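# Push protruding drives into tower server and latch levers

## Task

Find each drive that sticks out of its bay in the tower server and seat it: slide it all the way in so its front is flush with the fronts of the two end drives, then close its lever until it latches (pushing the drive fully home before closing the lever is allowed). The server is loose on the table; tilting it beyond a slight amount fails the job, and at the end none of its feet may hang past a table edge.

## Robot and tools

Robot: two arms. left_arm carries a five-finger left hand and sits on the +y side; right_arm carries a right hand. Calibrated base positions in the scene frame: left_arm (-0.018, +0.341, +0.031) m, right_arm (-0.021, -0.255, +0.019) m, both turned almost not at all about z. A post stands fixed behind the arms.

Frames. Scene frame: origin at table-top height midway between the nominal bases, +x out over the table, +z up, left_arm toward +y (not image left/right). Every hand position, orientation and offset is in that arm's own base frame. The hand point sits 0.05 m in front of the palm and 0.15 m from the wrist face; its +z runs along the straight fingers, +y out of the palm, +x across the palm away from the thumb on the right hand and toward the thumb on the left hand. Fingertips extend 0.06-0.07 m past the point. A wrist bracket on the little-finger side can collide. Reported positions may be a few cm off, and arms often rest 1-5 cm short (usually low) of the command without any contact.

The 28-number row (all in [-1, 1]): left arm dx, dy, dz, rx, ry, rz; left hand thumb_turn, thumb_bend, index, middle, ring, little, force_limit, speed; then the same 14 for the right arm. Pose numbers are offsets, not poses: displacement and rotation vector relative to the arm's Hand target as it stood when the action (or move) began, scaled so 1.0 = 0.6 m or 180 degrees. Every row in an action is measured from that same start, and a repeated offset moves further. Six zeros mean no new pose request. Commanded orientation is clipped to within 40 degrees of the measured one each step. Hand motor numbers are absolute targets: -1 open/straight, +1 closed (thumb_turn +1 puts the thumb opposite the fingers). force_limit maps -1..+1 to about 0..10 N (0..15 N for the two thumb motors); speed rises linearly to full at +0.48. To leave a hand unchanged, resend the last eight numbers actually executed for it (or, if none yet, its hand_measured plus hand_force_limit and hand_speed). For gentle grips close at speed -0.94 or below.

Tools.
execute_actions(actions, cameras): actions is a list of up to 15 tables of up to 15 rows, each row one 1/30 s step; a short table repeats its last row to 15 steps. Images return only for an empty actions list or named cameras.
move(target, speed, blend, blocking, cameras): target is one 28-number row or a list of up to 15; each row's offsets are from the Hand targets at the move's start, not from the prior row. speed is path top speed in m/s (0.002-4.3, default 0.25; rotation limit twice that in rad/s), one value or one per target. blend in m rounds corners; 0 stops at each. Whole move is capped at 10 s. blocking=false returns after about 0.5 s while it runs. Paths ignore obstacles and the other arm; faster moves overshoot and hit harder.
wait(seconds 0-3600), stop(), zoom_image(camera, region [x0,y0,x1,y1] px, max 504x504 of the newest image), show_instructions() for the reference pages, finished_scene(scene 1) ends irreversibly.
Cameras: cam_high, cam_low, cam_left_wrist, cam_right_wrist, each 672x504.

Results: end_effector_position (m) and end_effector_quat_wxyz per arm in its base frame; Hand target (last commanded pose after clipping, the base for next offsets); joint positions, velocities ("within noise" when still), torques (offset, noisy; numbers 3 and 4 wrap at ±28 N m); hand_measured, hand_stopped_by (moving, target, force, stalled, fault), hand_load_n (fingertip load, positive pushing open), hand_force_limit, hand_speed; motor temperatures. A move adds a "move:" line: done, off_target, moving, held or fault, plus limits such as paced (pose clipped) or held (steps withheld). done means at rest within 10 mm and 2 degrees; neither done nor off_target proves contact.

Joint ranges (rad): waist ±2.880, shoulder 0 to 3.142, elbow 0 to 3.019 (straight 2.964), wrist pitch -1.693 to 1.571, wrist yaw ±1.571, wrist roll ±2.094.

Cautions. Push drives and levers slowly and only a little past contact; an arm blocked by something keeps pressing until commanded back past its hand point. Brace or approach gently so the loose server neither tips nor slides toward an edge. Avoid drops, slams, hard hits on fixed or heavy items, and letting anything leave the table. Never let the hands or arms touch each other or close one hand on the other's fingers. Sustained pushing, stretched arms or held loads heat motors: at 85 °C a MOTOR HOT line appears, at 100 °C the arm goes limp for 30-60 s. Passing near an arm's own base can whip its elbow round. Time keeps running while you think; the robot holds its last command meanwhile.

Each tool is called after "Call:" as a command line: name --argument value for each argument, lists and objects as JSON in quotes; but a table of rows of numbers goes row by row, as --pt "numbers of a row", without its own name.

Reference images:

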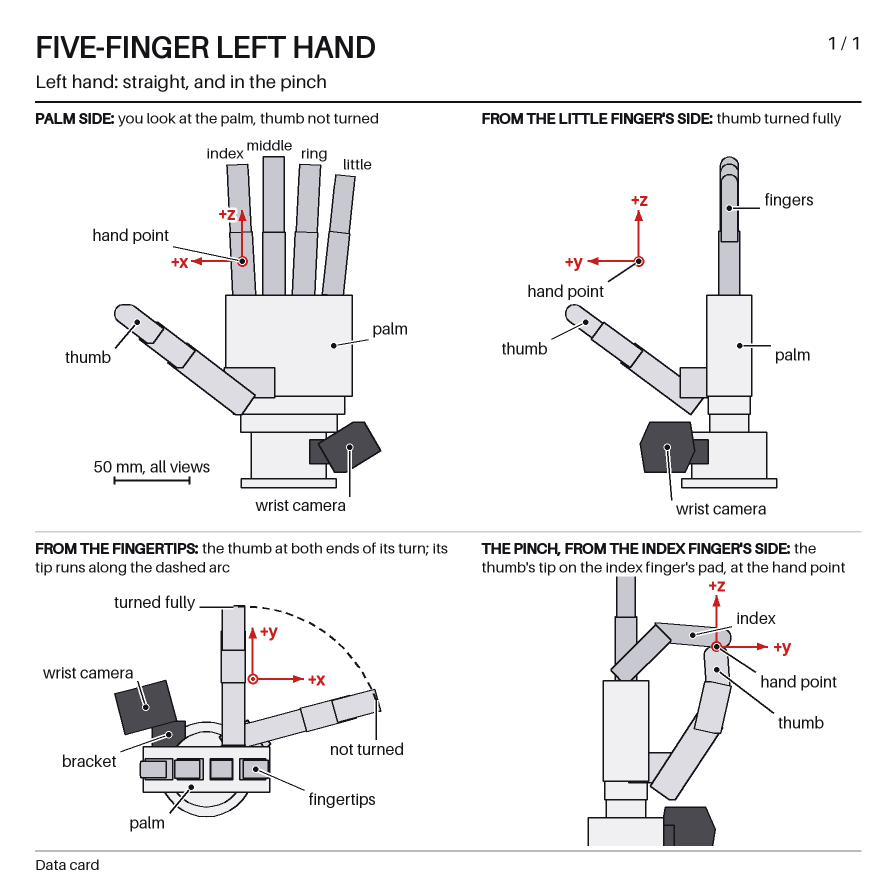

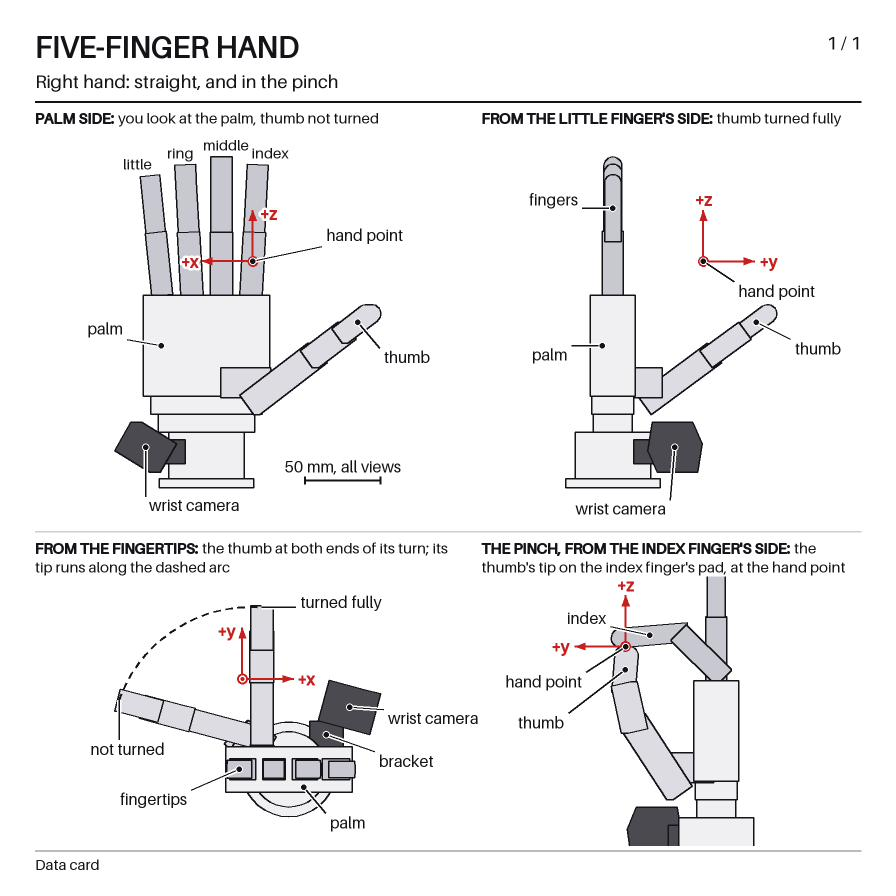

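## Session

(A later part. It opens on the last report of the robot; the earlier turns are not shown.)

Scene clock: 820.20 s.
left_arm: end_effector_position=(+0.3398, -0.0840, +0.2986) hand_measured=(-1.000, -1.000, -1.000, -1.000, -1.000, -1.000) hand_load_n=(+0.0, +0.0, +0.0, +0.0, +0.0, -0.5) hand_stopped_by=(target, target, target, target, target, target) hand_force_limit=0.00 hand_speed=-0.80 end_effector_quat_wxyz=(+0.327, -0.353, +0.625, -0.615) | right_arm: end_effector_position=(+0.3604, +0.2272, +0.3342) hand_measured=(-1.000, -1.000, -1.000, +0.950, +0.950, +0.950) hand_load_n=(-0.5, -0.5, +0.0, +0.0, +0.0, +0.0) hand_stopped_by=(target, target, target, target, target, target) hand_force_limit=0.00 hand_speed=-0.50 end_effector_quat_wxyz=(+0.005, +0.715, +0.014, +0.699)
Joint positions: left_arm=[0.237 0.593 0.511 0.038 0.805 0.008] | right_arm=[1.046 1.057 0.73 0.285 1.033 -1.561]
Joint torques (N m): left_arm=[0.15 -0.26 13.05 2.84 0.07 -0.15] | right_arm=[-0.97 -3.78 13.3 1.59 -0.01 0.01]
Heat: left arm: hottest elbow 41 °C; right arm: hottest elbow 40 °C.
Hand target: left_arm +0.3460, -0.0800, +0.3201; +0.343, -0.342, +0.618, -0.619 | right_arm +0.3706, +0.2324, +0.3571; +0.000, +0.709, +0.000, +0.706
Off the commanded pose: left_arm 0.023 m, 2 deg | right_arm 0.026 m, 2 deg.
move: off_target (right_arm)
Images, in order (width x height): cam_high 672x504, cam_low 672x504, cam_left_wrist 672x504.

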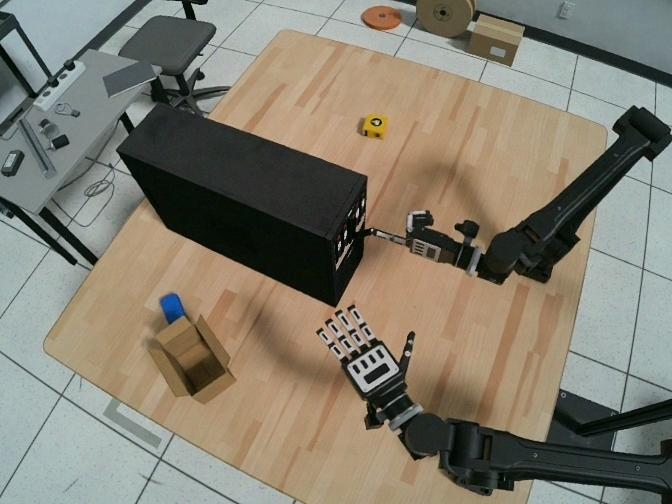

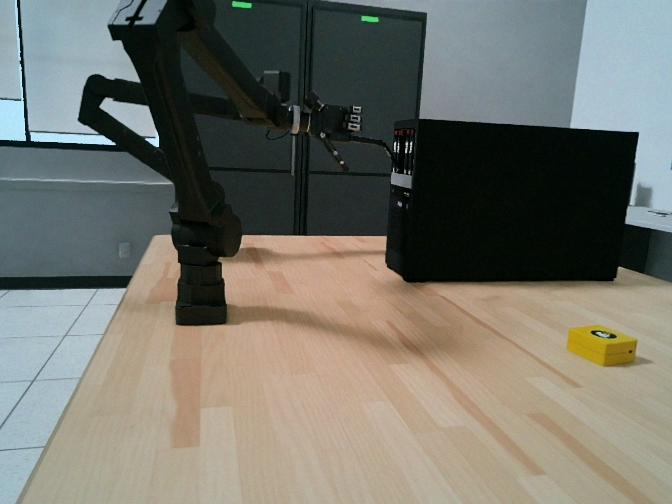

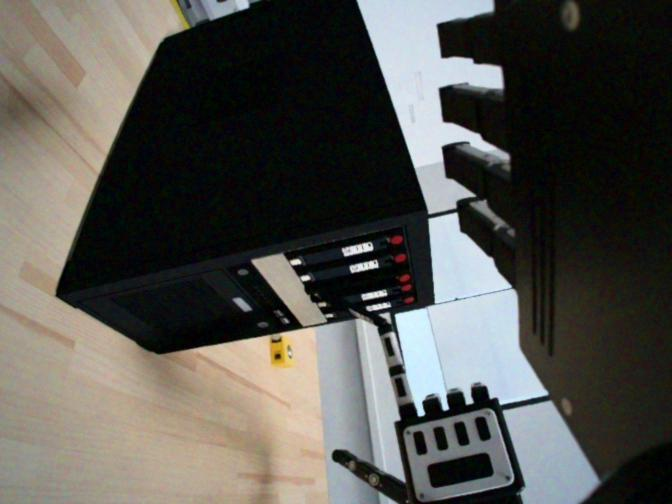

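Call:
move --target '[0,0,0,0,0,0,-1,-1,-1,-1,-1,-1,0,-0.8,0.025,0.0,0.0,0,0,0,-1,-1,-1,0.95,0.95,0.95,0,-0.5]' --speed 0.04 --cameras '["cam_low","cam_left_wrist"]'

Call:
zoom_image --camera "cam_low" --region '[350, 110, 430, 190]'

Call:
zoom_image --camera "cam_left_wrist" --region '[290, 220, 450, 380]'

Scene clock: 828.43 s.
left_arm: end_effector_position=(+0.3398, -0.0840, +0.2986) hand_measured=(-1.000, -1.000, -1.000, -1.000, -1.000, -1.000) hand_load_n=(+0.0, +0.0, +0.0, +0.0, +0.0, +0.0) hand_stopped_by=(target, target, target, target, target, target) hand_force_limit=0.00 hand_speed=-0.80 end_effector_quat_wxyz=(+0.327, -0.353, +0.625, -0.615) | right_arm: end_effector_position=(+0.3751, +0.2271, +0.3288) hand_measured=(-1.000, -1.000, -1.000, +0.950, +0.950, +0.950) hand_load_n=(+0.0, +0.0, +0.0, +0.0, +0.0, +0.0) hand_stopped_by=(target, target, target, target, target, target) hand_force_limit=0.00 hand_speed=-0.50 end_effector_quat_wxyz=(+0.010, +0.718, +0.018, +0.695)
Joint positions: left_arm=[0.237 0.593 0.511 0.038 0.805 0.008] | right_arm=[1.008 1.086 0.741 0.285 0.996 -1.561]
Joint torques (N m): left_arm=[0.21 -0.26 13 2.84 0.08 -0.14] | right_arm=[-0.85 -4.54 13.61 2 0 0.01]
Heat: left arm: hottest elbow 41 °C; right arm: hottest elbow 40 °C.
Hand target: left_arm +0.3460, -0.0800, +0.3201; +0.343, -0.342, +0.618, -0.619 | right_arm +0.3856, +0.2325, +0.3571; +0.000, +0.709, +0.000, +0.706
Off the commanded pose: left_arm 0.023 m, 2 deg | right_arm 0.031 m, 3 deg.
move: off_target (right_arm)

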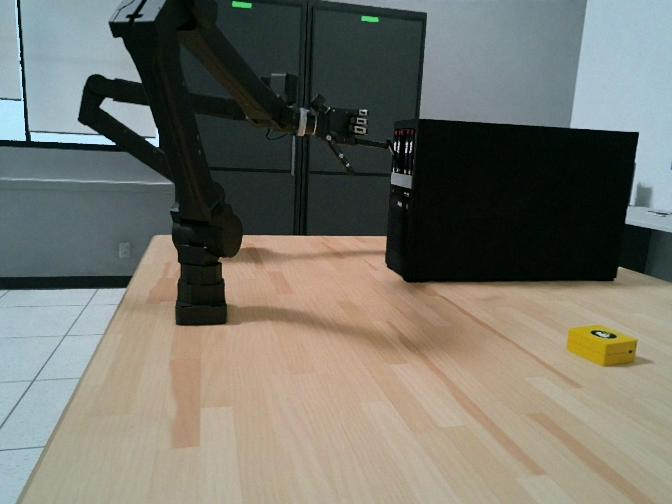

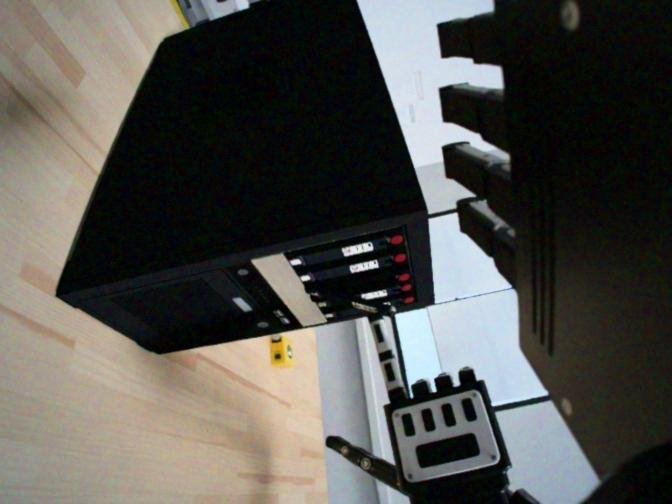

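Scaled by 6.300 from the camera's image (finer frame: 960x720).

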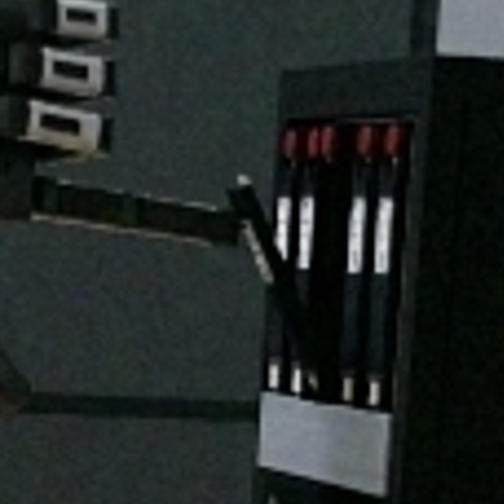

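Scaled by 3.150 from the camera's image (finer frame: 960x720).

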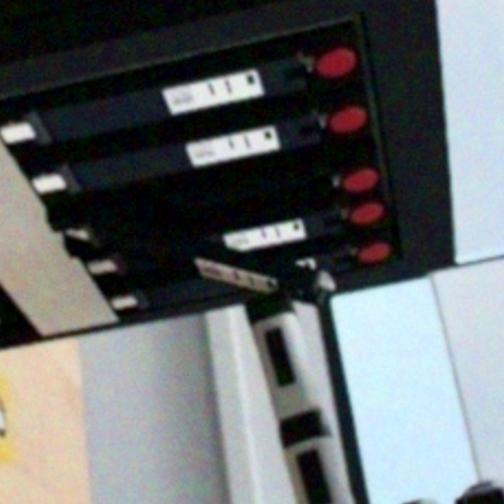

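Call:
move --target '[0,0,0,0,0,0,-1,-1,-1,-1,-1,-1,0,-0.8,0.018,0.0,0.02,0,0,0,-1,-1,-1,0.95,0.95,0.95,0,-0.5]' --speed 0.04 --cameras '["cam_low","cam_left_wrist","cam_high"]'

Call:
zoom_image --camera "cam_low" --region '[350, 110, 430, 190]'

Call:
zoom_image --camera "cam_left_wrist" --region '[290, 220, 450, 380]'

Call:
zoom_image --camera "cam_high" --region '[320, 170, 400, 260]'

Scene clock: 837.27 s.
left_arm: end_effector_position=(+0.3398, -0.0840, +0.2986) hand_measured=(-1.000, -1.000, -1.000, -1.000, -1.000, -1.000) hand_load_n=(+0.0, -0.5, +0.0, +0.0, +0.0, +0.0) hand_stopped_by=(target, target, target, target, target, target) hand_force_limit=0.00 hand_speed=-0.80 end_effector_quat_wxyz=(+0.327, -0.353, +0.625, -0.615) | right_arm: end_effector_position=(+0.3854, +0.2272, +0.3403) hand_measured=(-1.000, -1.000, -1.000, +0.950, +0.950, +0.950) hand_load_n=(+0.0, +0.0, +0.0, +0.0, +0.0, +0.0) hand_stopped_by=(target, target, target, target, target, target) hand_force_limit=0.00 hand_speed=-0.50 end_effector_quat_wxyz=(+0.009, +0.718, +0.017, +0.696)
Joint positions: left_arm=[0.237 0.593 0.511 0.038 0.805 0.008] | right_arm=[0.983 1.091 0.776 0.26 0.971 -1.561]
Joint torques (N m): left_arm=[0.21 -0.26 13.04 2.81 0.07 -0.14] | right_arm=[-0.91 -4.54 13.94 1.83 -0.02 0]
Heat: left arm: hottest elbow 41 °C; right arm: hottest elbow 40 °C.
Hand target: left_arm +0.3460, -0.0800, +0.3201; +0.343, -0.342, +0.618, -0.619 | right_arm +0.3963, +0.2325, +0.3693; -0.001, +0.708, +0.000, +0.706
Off the commanded pose: left_arm 0.023 m, 2 deg | right_arm 0.031 m, 3 deg.
move: off_target (right_arm)
Images, in order (width x height): cam_high 672x504, cam_low 672x504, cam_left_wrist 672x504.

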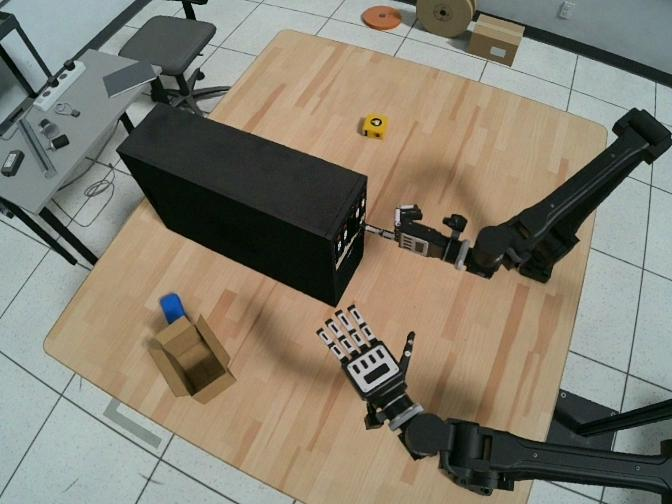

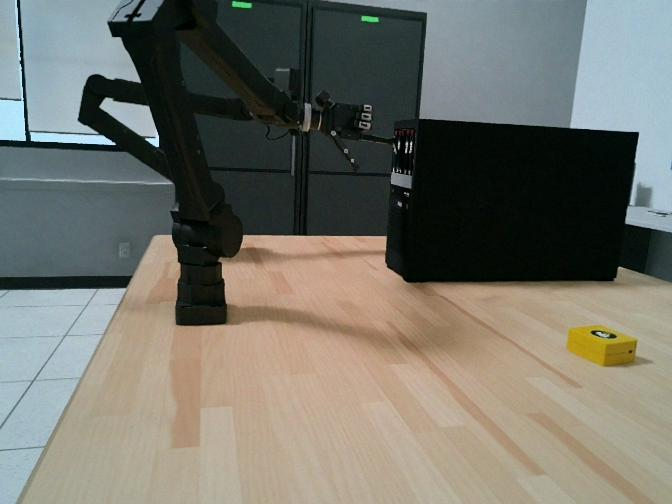

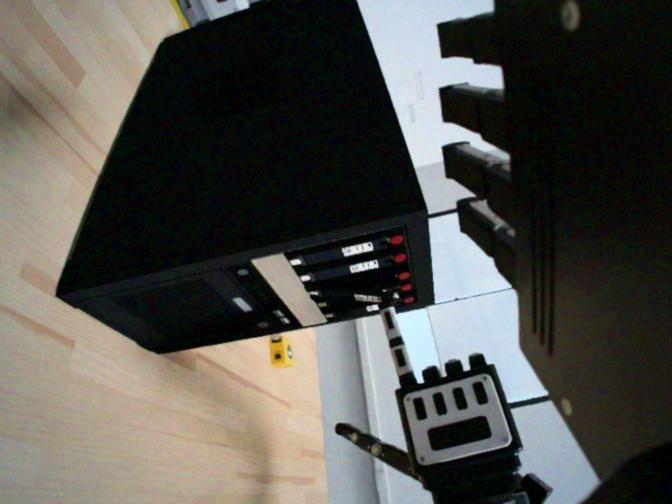

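Scaled by 6.300 from the camera's image (finer frame: 960x720).

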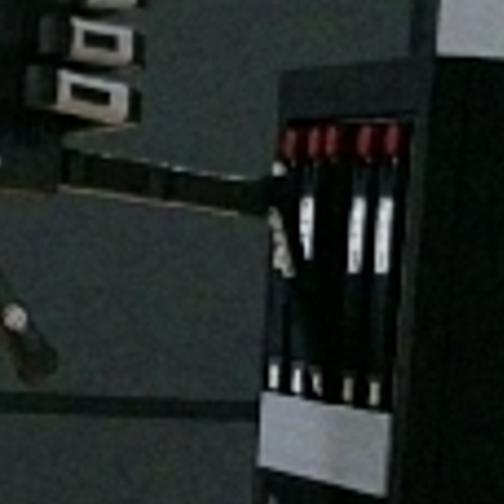

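Scaled by 3.150 from the camera's image (finer frame: 960x720).

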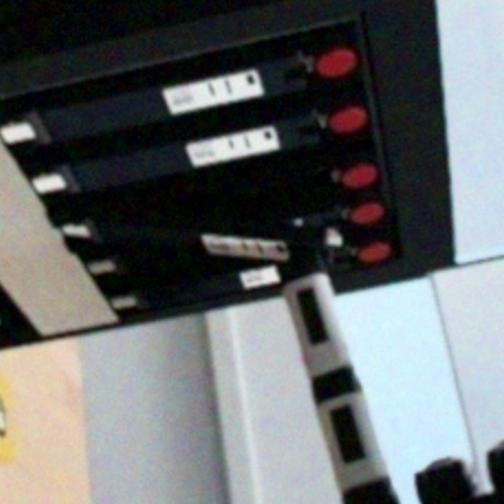

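Scaled by 5.600 from the camera's image (finer frame: 960x720).

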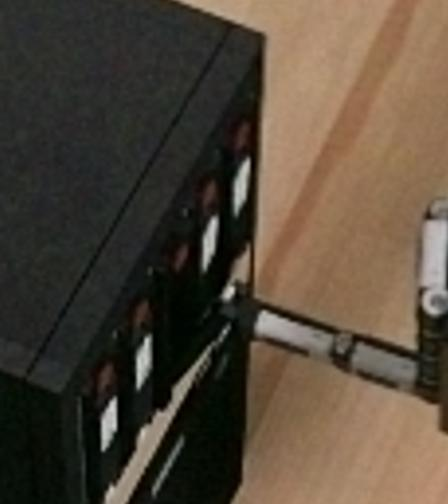

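Call:
execute_actions --actions '[]' --cameras '["cam_low","cam_left_wrist"]'

Scene clock: 862.10 s.
left_arm: end_effector_position=(+0.3398, -0.0840, +0.2986) hand_measured=(-1.000, -1.000, -1.000, -1.000, -1.000, -1.000) hand_load_n=(+0.0, +0.0, +0.0, +0.0, +0.0, +0.0) hand_stopped_by=(target, target, target, target, target, target) hand_force_limit=0.00 hand_speed=-0.80 end_effector_quat_wxyz=(+0.327, -0.353, +0.625, -0.615) | right_arm: end_effector_position=(+0.3854, +0.2272, +0.3403) hand_measured=(-1.000, -1.000, -1.000, +0.950, +0.950, +0.950) hand_load_n=(+0.0, +0.0, +0.0, +0.0, +0.0, +0.0) hand_stopped_by=(target, target, target, target, target, target) hand_force_limit=0.00 hand_speed=-0.50 end_effector_quat_wxyz=(+0.009, +0.718, +0.017, +0.696)
Joint positions: left_arm=[0.237 0.593 0.511 0.038 0.805 0.008] | right_arm=[0.983 1.091 0.776 0.26 0.971 -1.561]
Joint velocities: within noise
Joint torques (N m): left_arm=[0.26 -0.21 13.03 2.8 0.09 -0.14] | right_arm=[-0.91 -4.54 13.96 1.83 -0.03 0]
Motor temperatures (°C): left_arm=[24 26 41 28 27 27] | right_arm=[28 31 40 28 27 26]
Heat: left arm: hottest elbow 41 °C; right arm: hottest elbow 40 °C.
Hand target: left_arm +0.3460, -0.0800, +0.3201; +0.343, -0.342, +0.618, -0.619 | right_arm +0.3963, +0.2325, +0.3693; -0.001, +0.708, +0.000, +0.706
Off the commanded pose: left_arm 0.023 m, 2 deg | right_arm 0.031 m, 3 deg.
Images, in order (width x height): cam_low 672x504, cam_left_wrist 672x504.

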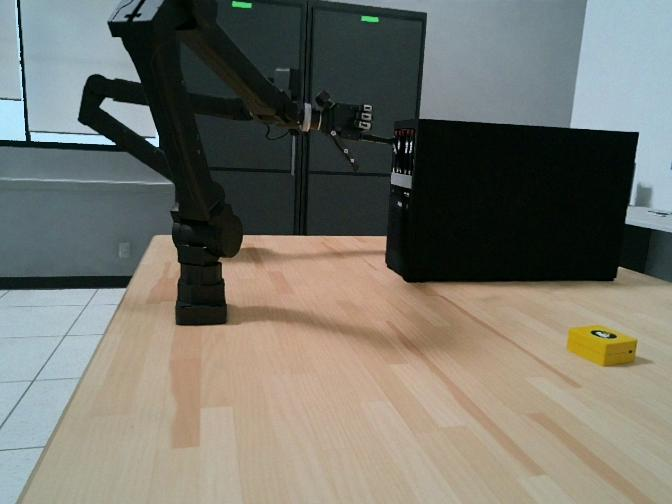

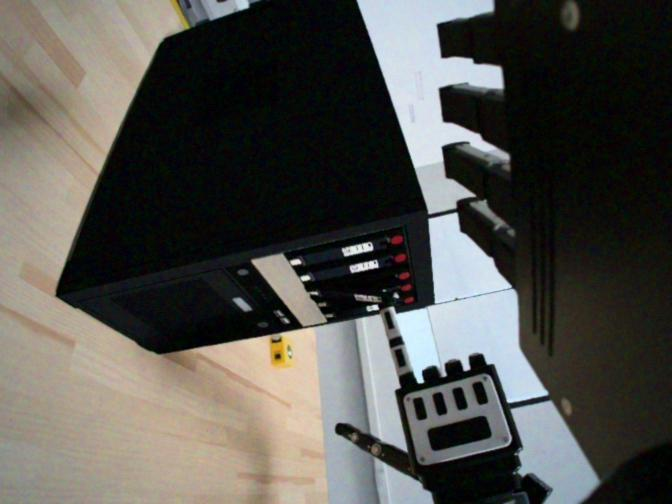

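Call:
move --target '[0,0,0,0,0,0,-1,-1,-1,-1,-1,-1,0,-0.8,0.02,0,0.006,0,0,0,-1,-1,-1,0.95,0.95,0.95,0,-0.5]' --speed 0.04 --cameras '["cam_low","cam_left_wrist"]'

Call:
zoom_image --camera "cam_low" --region '[350, 110, 430, 190]'

Call:
zoom_image --camera "cam_left_wrist" --region '[290, 220, 450, 380]'

Scene clock: 870.07 s.
left_arm: end_effector_position=(+0.3398, -0.0840, +0.2986) hand_measured=(-1.000, -1.000, -1.000, -1.000, -1.000, -1.000) hand_load_n=(+0.0, +0.0, +0.0, -0.5, +0.0, +0.0) hand_stopped_by=(target, target, target, target, target, target) hand_force_limit=0.00 hand_speed=-0.80 end_effector_quat_wxyz=(+0.327, -0.353, +0.625, -0.615) | right_arm: end_effector_position=(+0.3961, +0.2277, +0.3433) hand_measured=(-1.000, -1.000, -1.000, +0.950, +0.950, +0.950) hand_load_n=(+0.0, +0.0, +0.0, +0.0, +0.0, +0.0) hand_stopped_by=(target, target, target, target, target, target) hand_force_limit=0.00 hand_speed=-0.50 end_effector_quat_wxyz=(+0.008, +0.719, +0.017, +0.695)
Joint positions: left_arm=[0.237 0.593 0.511 0.038 0.805 0.008] | right_arm=[0.958 1.107 0.796 0.254 0.945 -1.561]
Joint torques (N m): left_arm=[0.21 -0.15 13 2.82 0.07 -0.14] | right_arm=[-1.08 -4.72 14.05 1.92 -0.06 0]
Heat: left arm: hottest elbow 41 °C; right arm: hottest elbow 40 °C.
Hand target: left_arm +0.3460, -0.0800, +0.3201; +0.343, -0.342, +0.618, -0.619 | right_arm +0.4084, +0.2325, +0.3727; +0.000, +0.709, +0.000, +0.706
Off the commanded pose: left_arm 0.023 m, 2 deg | right_arm 0.032 m, 3 deg.
move: off_target (right_arm)

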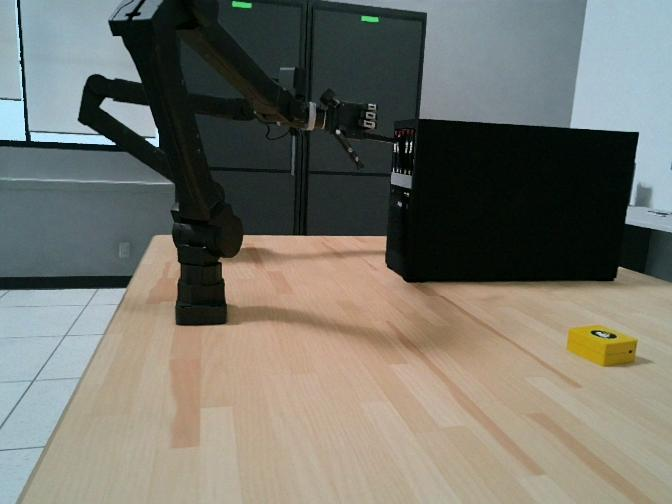

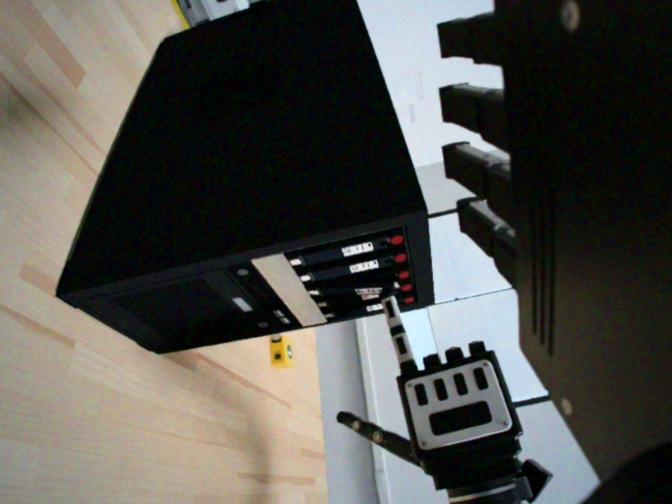

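Scaled by 6.300 from the camera's image (finer frame: 960x720).

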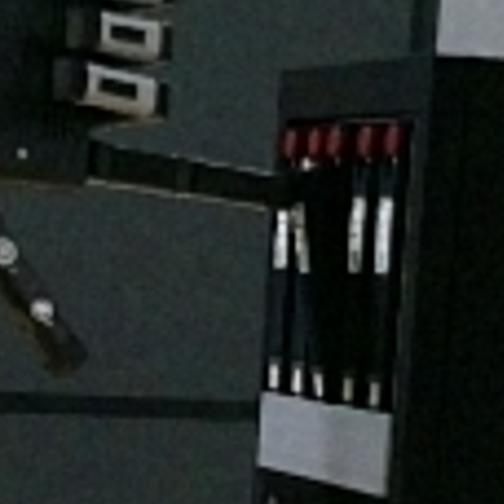

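Scaled by 3.150 from the camera's image (finer frame: 960x720).

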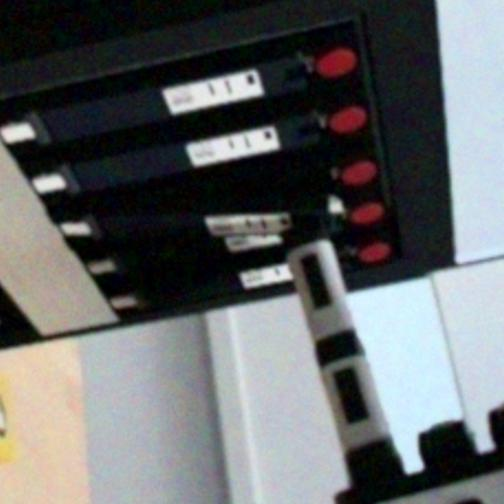

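Call:
move --target '[0,0,0,0,0,0,-1,-1,-1,-1,-1,-1,0,-0.8,0.016,0,0.003,0,0,0,-1,-1,-1,0.95,0.95,0.95,0,-0.5]' --speed 0.04 --cameras '["cam_low","cam_left_wrist"]'

Call:
zoom_image --camera "cam_low" --region '[350, 110, 430, 190]'

Call:
zoom_image --camera "cam_left_wrist" --region '[290, 220, 450, 380]'

Scene clock: 878.30 s.
left_arm: end_effector_position=(+0.3398, -0.0840, +0.2986) hand_measured=(-1.000, -1.000, -1.000, -1.000, -1.000, -1.000) hand_load_n=(-0.5, +0.0, +0.0, +0.0, +0.0, +0.0) hand_stopped_by=(target, target, target, target, target, target) hand_force_limit=0.00 hand_speed=-0.80 end_effector_quat_wxyz=(+0.327, -0.353, +0.625, -0.615) | right_arm: end_effector_position=(+0.4044, +0.2280, +0.3454) hand_measured=(-1.000, -1.000, -1.000, +0.950, +0.950, +0.950) hand_load_n=(+0.0, +0.0, -1.0, +0.0, +0.0, +0.0) hand_stopped_by=(target, target, target, target, target, target) hand_force_limit=0.00 hand_speed=-0.50 end_effector_quat_wxyz=(+0.008, +0.719, +0.017, +0.695)
Joint positions: left_arm=[0.237 0.593 0.511 0.038 0.805 0.008] | right_arm=[0.939 1.12 0.811 0.253 0.926 -1.561]
Joint torques (N m): left_arm=[0.26 -0.26 13.01 2.81 0.08 -0.14] | right_arm=[-1.2 -4.66 14.19 1.94 -0.13 -0.01]
Heat: left arm: hottest elbow 42 °C; right arm: hottest elbow 41 °C.
Hand target: left_arm +0.3460, -0.0800, +0.3201; +0.343, -0.342, +0.618, -0.619 | right_arm +0.4179, +0.2325, +0.3746; +0.000, +0.708, +0.000, +0.706
Off the commanded pose: left_arm 0.023 m, 2 deg | right_arm 0.032 m, 3 deg.
move: off_target (right_arm)

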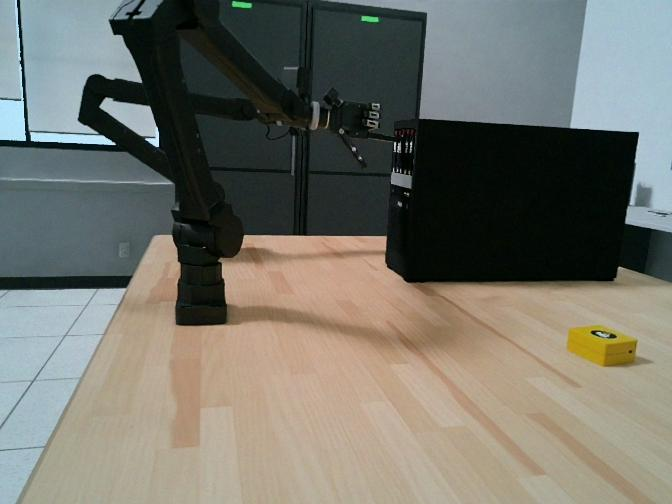

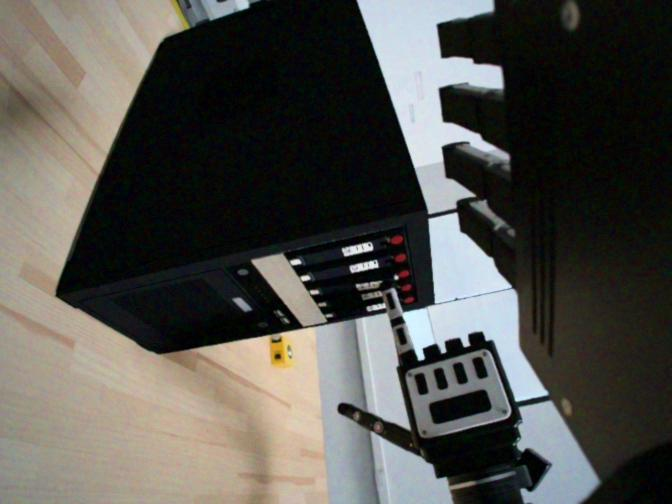

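Scaled by 6.300 from the camera's image (finer frame: 960x720).

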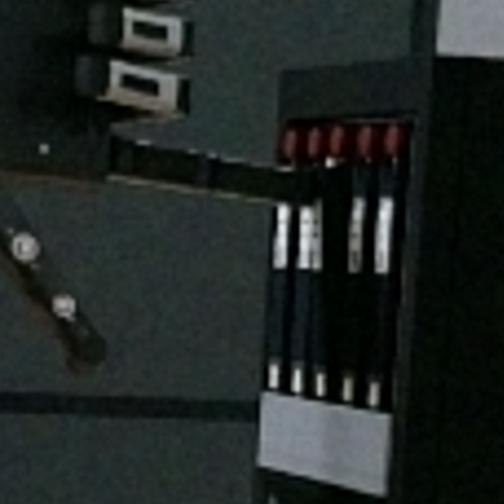

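Scaled by 3.150 from the camera's image (finer frame: 960x720).

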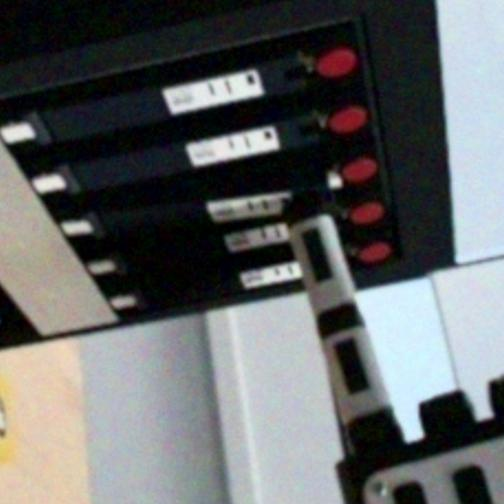

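Call:
move --target '[0,0,0,0,0,0,-1,-1,-1,-1,-1,-1,0,-0.8,0.016,0,0.001,0,0,0,-1,-1,-1,0.95,0.95,0.95,0,-0.5]' --speed 0.03 --cameras '["cam_low","cam_left_wrist","cam_high"]'

Call:
zoom_image --camera "cam_low" --region '[350, 110, 430, 190]'

Call:
zoom_image --camera "cam_left_wrist" --region '[290, 220, 450, 380]'

Scene clock: 884.90 s.
left_arm: end_effector_position=(+0.3398, -0.0840, +0.2986) hand_measured=(-1.000, -1.000, -1.000, -1.000, -1.000, -1.000) hand_load_n=(+0.0, +0.0, +0.0, +0.0, +0.0, +0.0) hand_stopped_by=(target, target, target, target, target, target) hand_force_limit=0.00 hand_speed=-0.80 end_effector_quat_wxyz=(+0.327, -0.353, +0.625, -0.615) | right_arm: end_effector_position=(+0.4094, +0.2285, +0.3461) hand_measured=(-1.000, -1.000, -1.000, +0.950, +0.950, +0.950) hand_load_n=(+0.0, +0.0, -2.0, +0.0, +0.0, +0.0) hand_stopped_by=(target, target, target, target, target, target) hand_force_limit=0.00 hand_speed=-0.50 end_effector_quat_wxyz=(+0.006, +0.719, +0.018, +0.695)
Joint positions: left_arm=[0.237 0.593 0.511 0.038 0.805 0.008] | right_arm=[0.928 1.127 0.818 0.253 0.911 -1.561]
Joint torques (N m): left_arm=[0.21 -0.09 13.01 2.78 0.08 -0.14] | right_arm=[-1.85 -4.25 14.64 2.1 -0.33 -0.01]
Heat: left arm: hottest elbow 42 °C; right arm: hottest elbow 41 °C.
Hand target: left_arm +0.3460, -0.0800, +0.3201; +0.343, -0.342, +0.618, -0.619 | right_arm +0.4276, +0.2325, +0.3752; -0.001, +0.708, +0.000, +0.706
Off the commanded pose: left_arm 0.023 m, 2 deg | right_arm 0.035 m, 3 deg.
move: off_target (right_arm)
Images, in order (width x height): cam_high 672x504, cam_low 672x504, cam_left_wrist 672x504.

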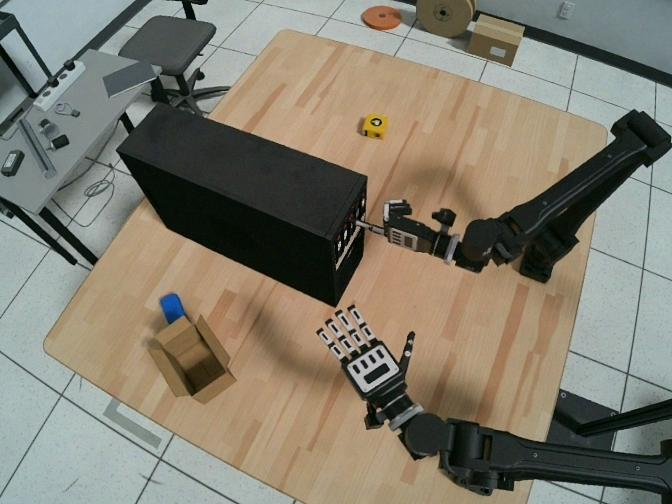

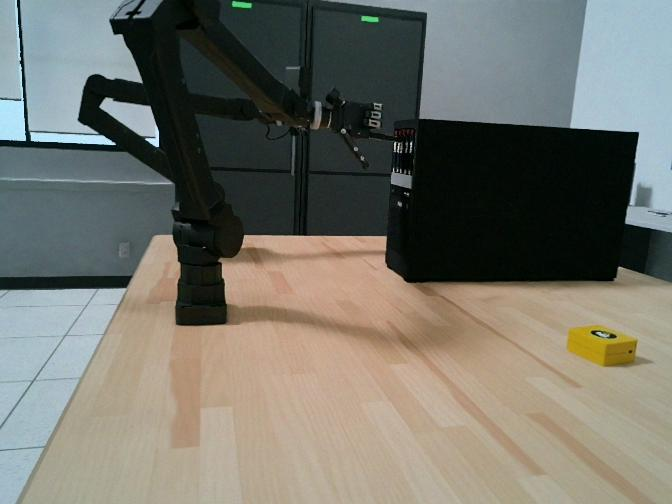

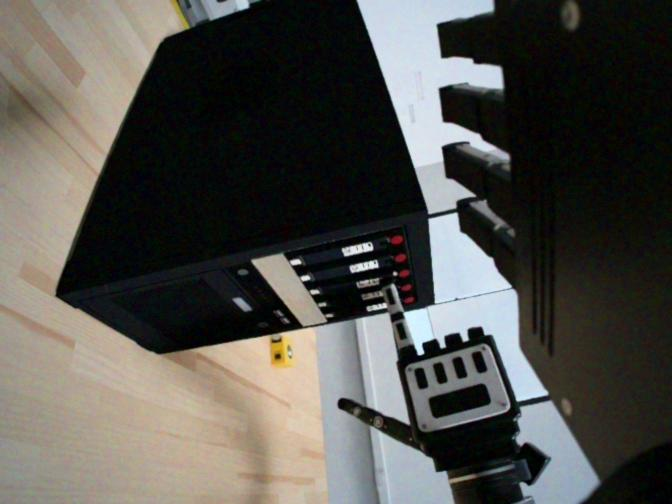

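Scaled by 6.300 from the camera's image (finer frame: 960x720).

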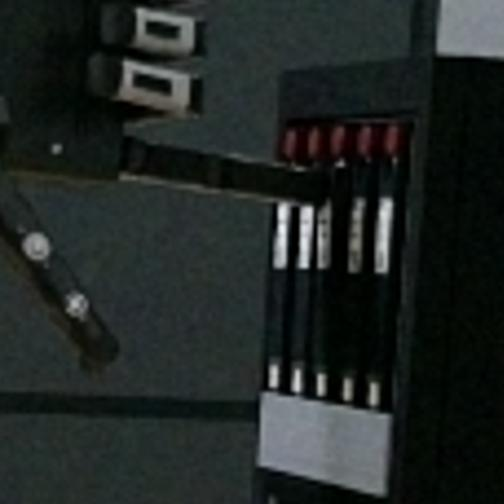

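Scaled by 3.150 from the camera's image (finer frame: 960x720).

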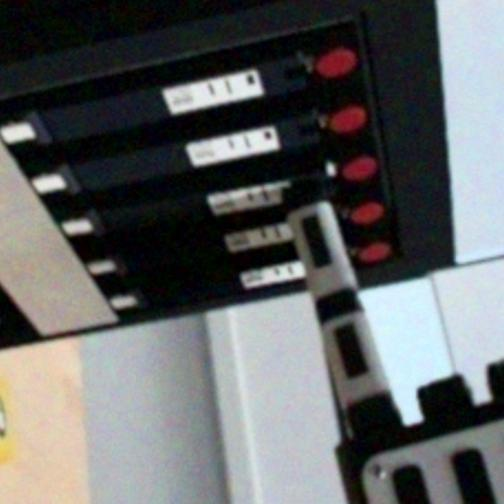

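Call:
move --target '[0,0,0,0,0,0,-1,-1,-1,-1,-1,-1,0,-0.8,0.012,0,0,0,0,0,-1,-1,-1,0.95,0.95,0.95,0,-0.5]' --speed 0.03 --cameras '["cam_low","cam_left_wrist"]'

Call:
zoom_image --camera "cam_low" --region '[350, 110, 430, 190]'

Call:
zoom_image --camera "cam_left_wrist" --region '[290, 220, 450, 380]'

Scene clock: 893.37 s.
left_arm: end_effector_position=(+0.3398, -0.0840, +0.2986) hand_measured=(-1.000, -1.000, -1.000, -1.000, -1.000, -1.000) hand_load_n=(-0.5, +0.0, +0.0, +0.0, +0.0, +0.0) hand_stopped_by=(target, target, target, target, target, target) hand_force_limit=0.00 hand_speed=-0.80 end_effector_quat_wxyz=(+0.327, -0.353, +0.625, -0.615) | right_arm: end_effector_position=(+0.4134, +0.2287, +0.3463) hand_measured=(-1.000, -1.000, -1.000, +0.950, +0.950, +0.950) hand_load_n=(+0.0, +0.0, -2.5, +0.0, +0.0, +0.0) hand_stopped_by=(target, target, target, target, target, target) hand_force_limit=0.00 hand_speed=-0.50 end_effector_quat_wxyz=(+0.005, +0.719, +0.019, +0.695)
Joint positions: left_arm=[0.237 0.593 0.511 0.038 0.805 0.008] | right_arm=[0.919 1.132 0.823 0.253 0.899 -1.561]
Joint torques (N m): left_arm=[0.26 -0.21 13.03 2.8 0.08 -0.15] | right_arm=[-2.2 -3.84 14.93 2.24 -0.43 -0.01]
Heat: left arm: hottest elbow 42 °C; right arm: hottest elbow 42 °C.
Hand target: left_arm +0.3460, -0.0800, +0.3201; +0.343, -0.342, +0.618, -0.619 | right_arm +0.4347, +0.2326, +0.3751; -0.001, +0.709, +0.000, +0.706
Off the commanded pose: left_arm 0.023 m, 2 deg | right_arm 0.036 m, 3 deg.
move: off_target (right_arm)

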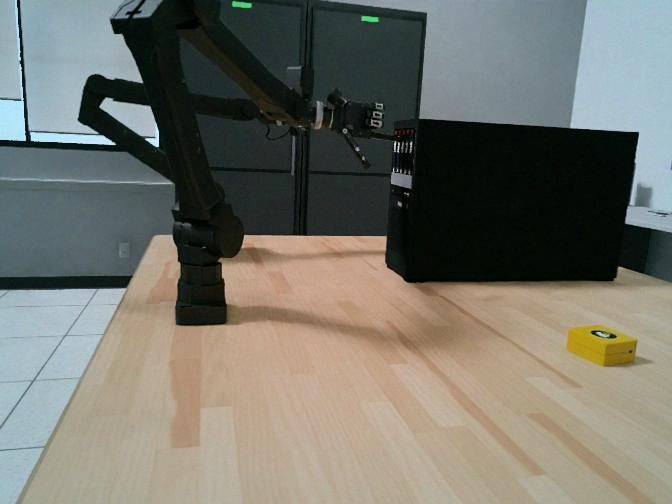

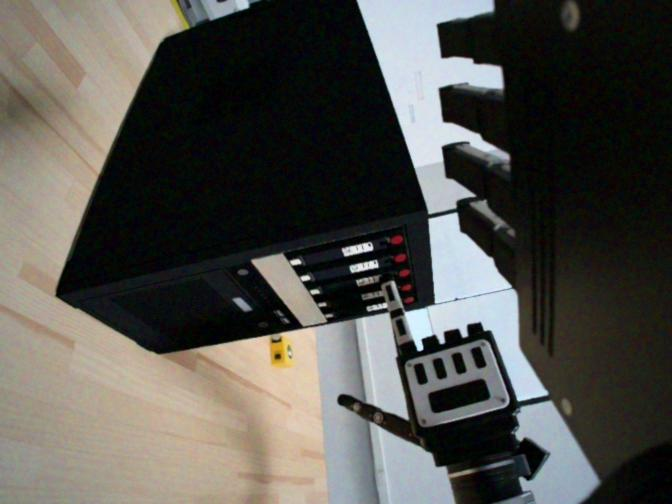

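Scaled by 6.300 from the camera's image (finer frame: 960x720).

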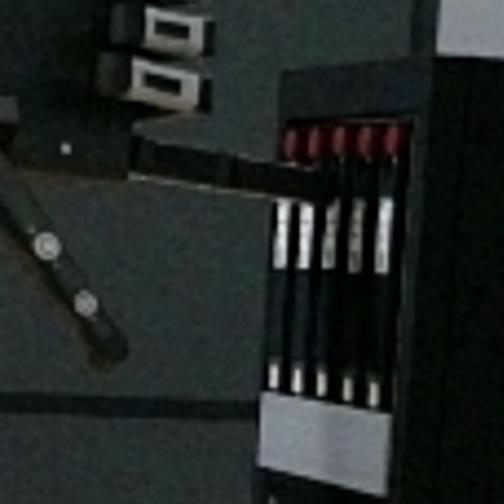

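Scaled by 3.150 from the camera's image (finer frame: 960x720).

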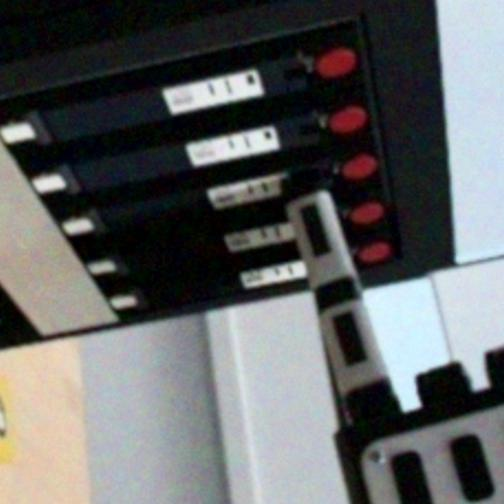

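Call:
move --target '[0,0,0,0,0,0,-1,-1,-1,-1,-1,-1,0,-0.8,0.012,0,0,0,0,0,-1,-1,-1,0.95,0.95,0.95,0,-0.5]' --speed 0.03 --cameras '["cam_low","cam_left_wrist"]'

Call:
zoom_image --camera "cam_low" --region '[350, 110, 430, 190]'

Call:
zoom_image --camera "cam_left_wrist" --region '[290, 220, 450, 380]'

Scene clock: 899.90 s.
left_arm: end_effector_position=(+0.3398, -0.0840, +0.2986) hand_measured=(-1.000, -1.000, -1.000, -1.000, -1.000, -1.000) hand_load_n=(+0.0, +0.0, +0.0, +0.0, +0.0, +0.0) hand_stopped_by=(target, target, target, target, target, target) hand_force_limit=0.00 hand_speed=-0.80 end_effector_quat_wxyz=(+0.327, -0.353, +0.625, -0.615) | right_arm: end_effector_position=(+0.4139, +0.2296, +0.3464) hand_measured=(-1.000, -1.000, -1.000, +0.950, +0.950, +0.950) hand_load_n=(+0.0, +0.0, -4.5, +0.0, +0.0, +0.0) hand_stopped_by=(target, target, target, target, target, target) hand_force_limit=0.00 hand_speed=-0.50 end_effector_quat_wxyz=(+0.004, +0.719, +0.021, +0.695)
Joint positions: left_arm=[0.237 0.593 0.511 0.038 0.805 0.008] | right_arm=[0.918 1.132 0.823 0.253 0.893 -1.562]
Joint torques (N m): left_arm=[0.15 -0.09 13 2.81 0.09 -0.14] | right_arm=[-3.08 -3.08 15.51 2.43 -0.73 0.01]
Heat: left arm: hottest elbow 42 °C; right arm: hottest elbow 43 °C.
Hand target: left_arm +0.3460, -0.0800, +0.3201; +0.343, -0.342, +0.618, -0.619 | right_arm +0.4419, +0.2325, +0.3752; +0.000, +0.709, +0.000, +0.706
Off the commanded pose: left_arm 0.023 m, 2 deg | right_arm 0.040 m, 3 deg.
move: off_target (right_arm)

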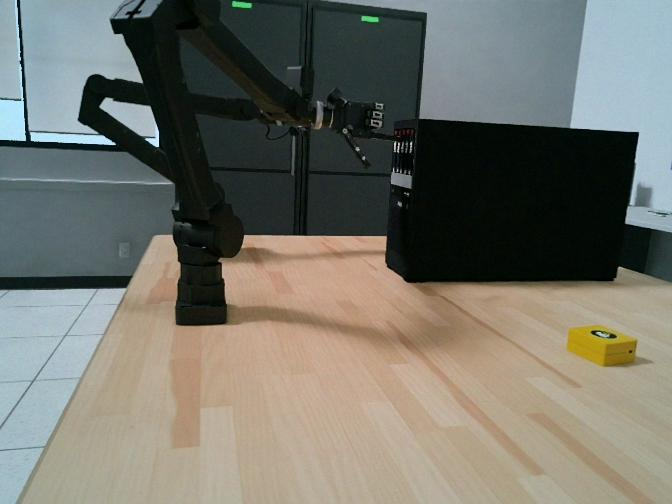

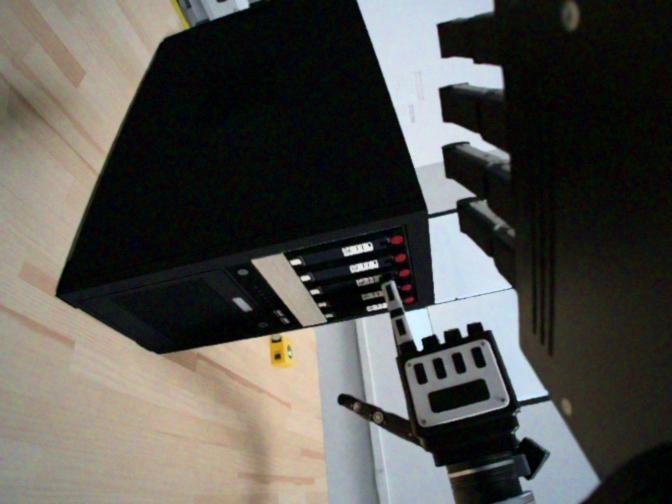

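Scaled by 6.300 from the camera's image (finer frame: 960x720).

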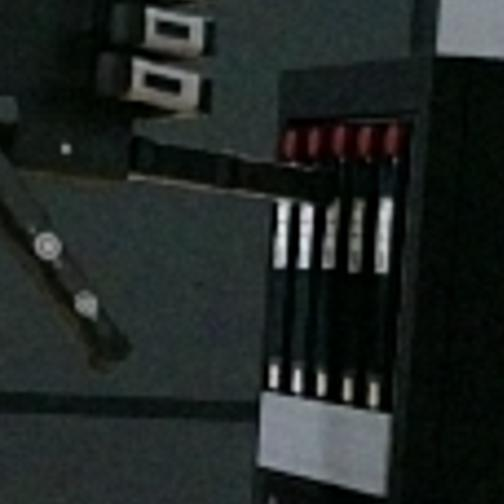

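Scaled by 3.150 from the camera's image (finer frame: 960x720).

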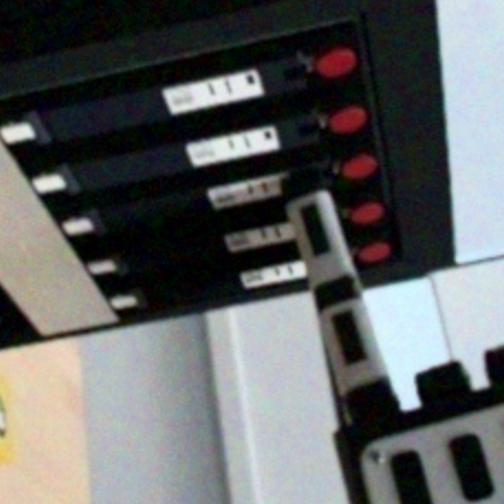

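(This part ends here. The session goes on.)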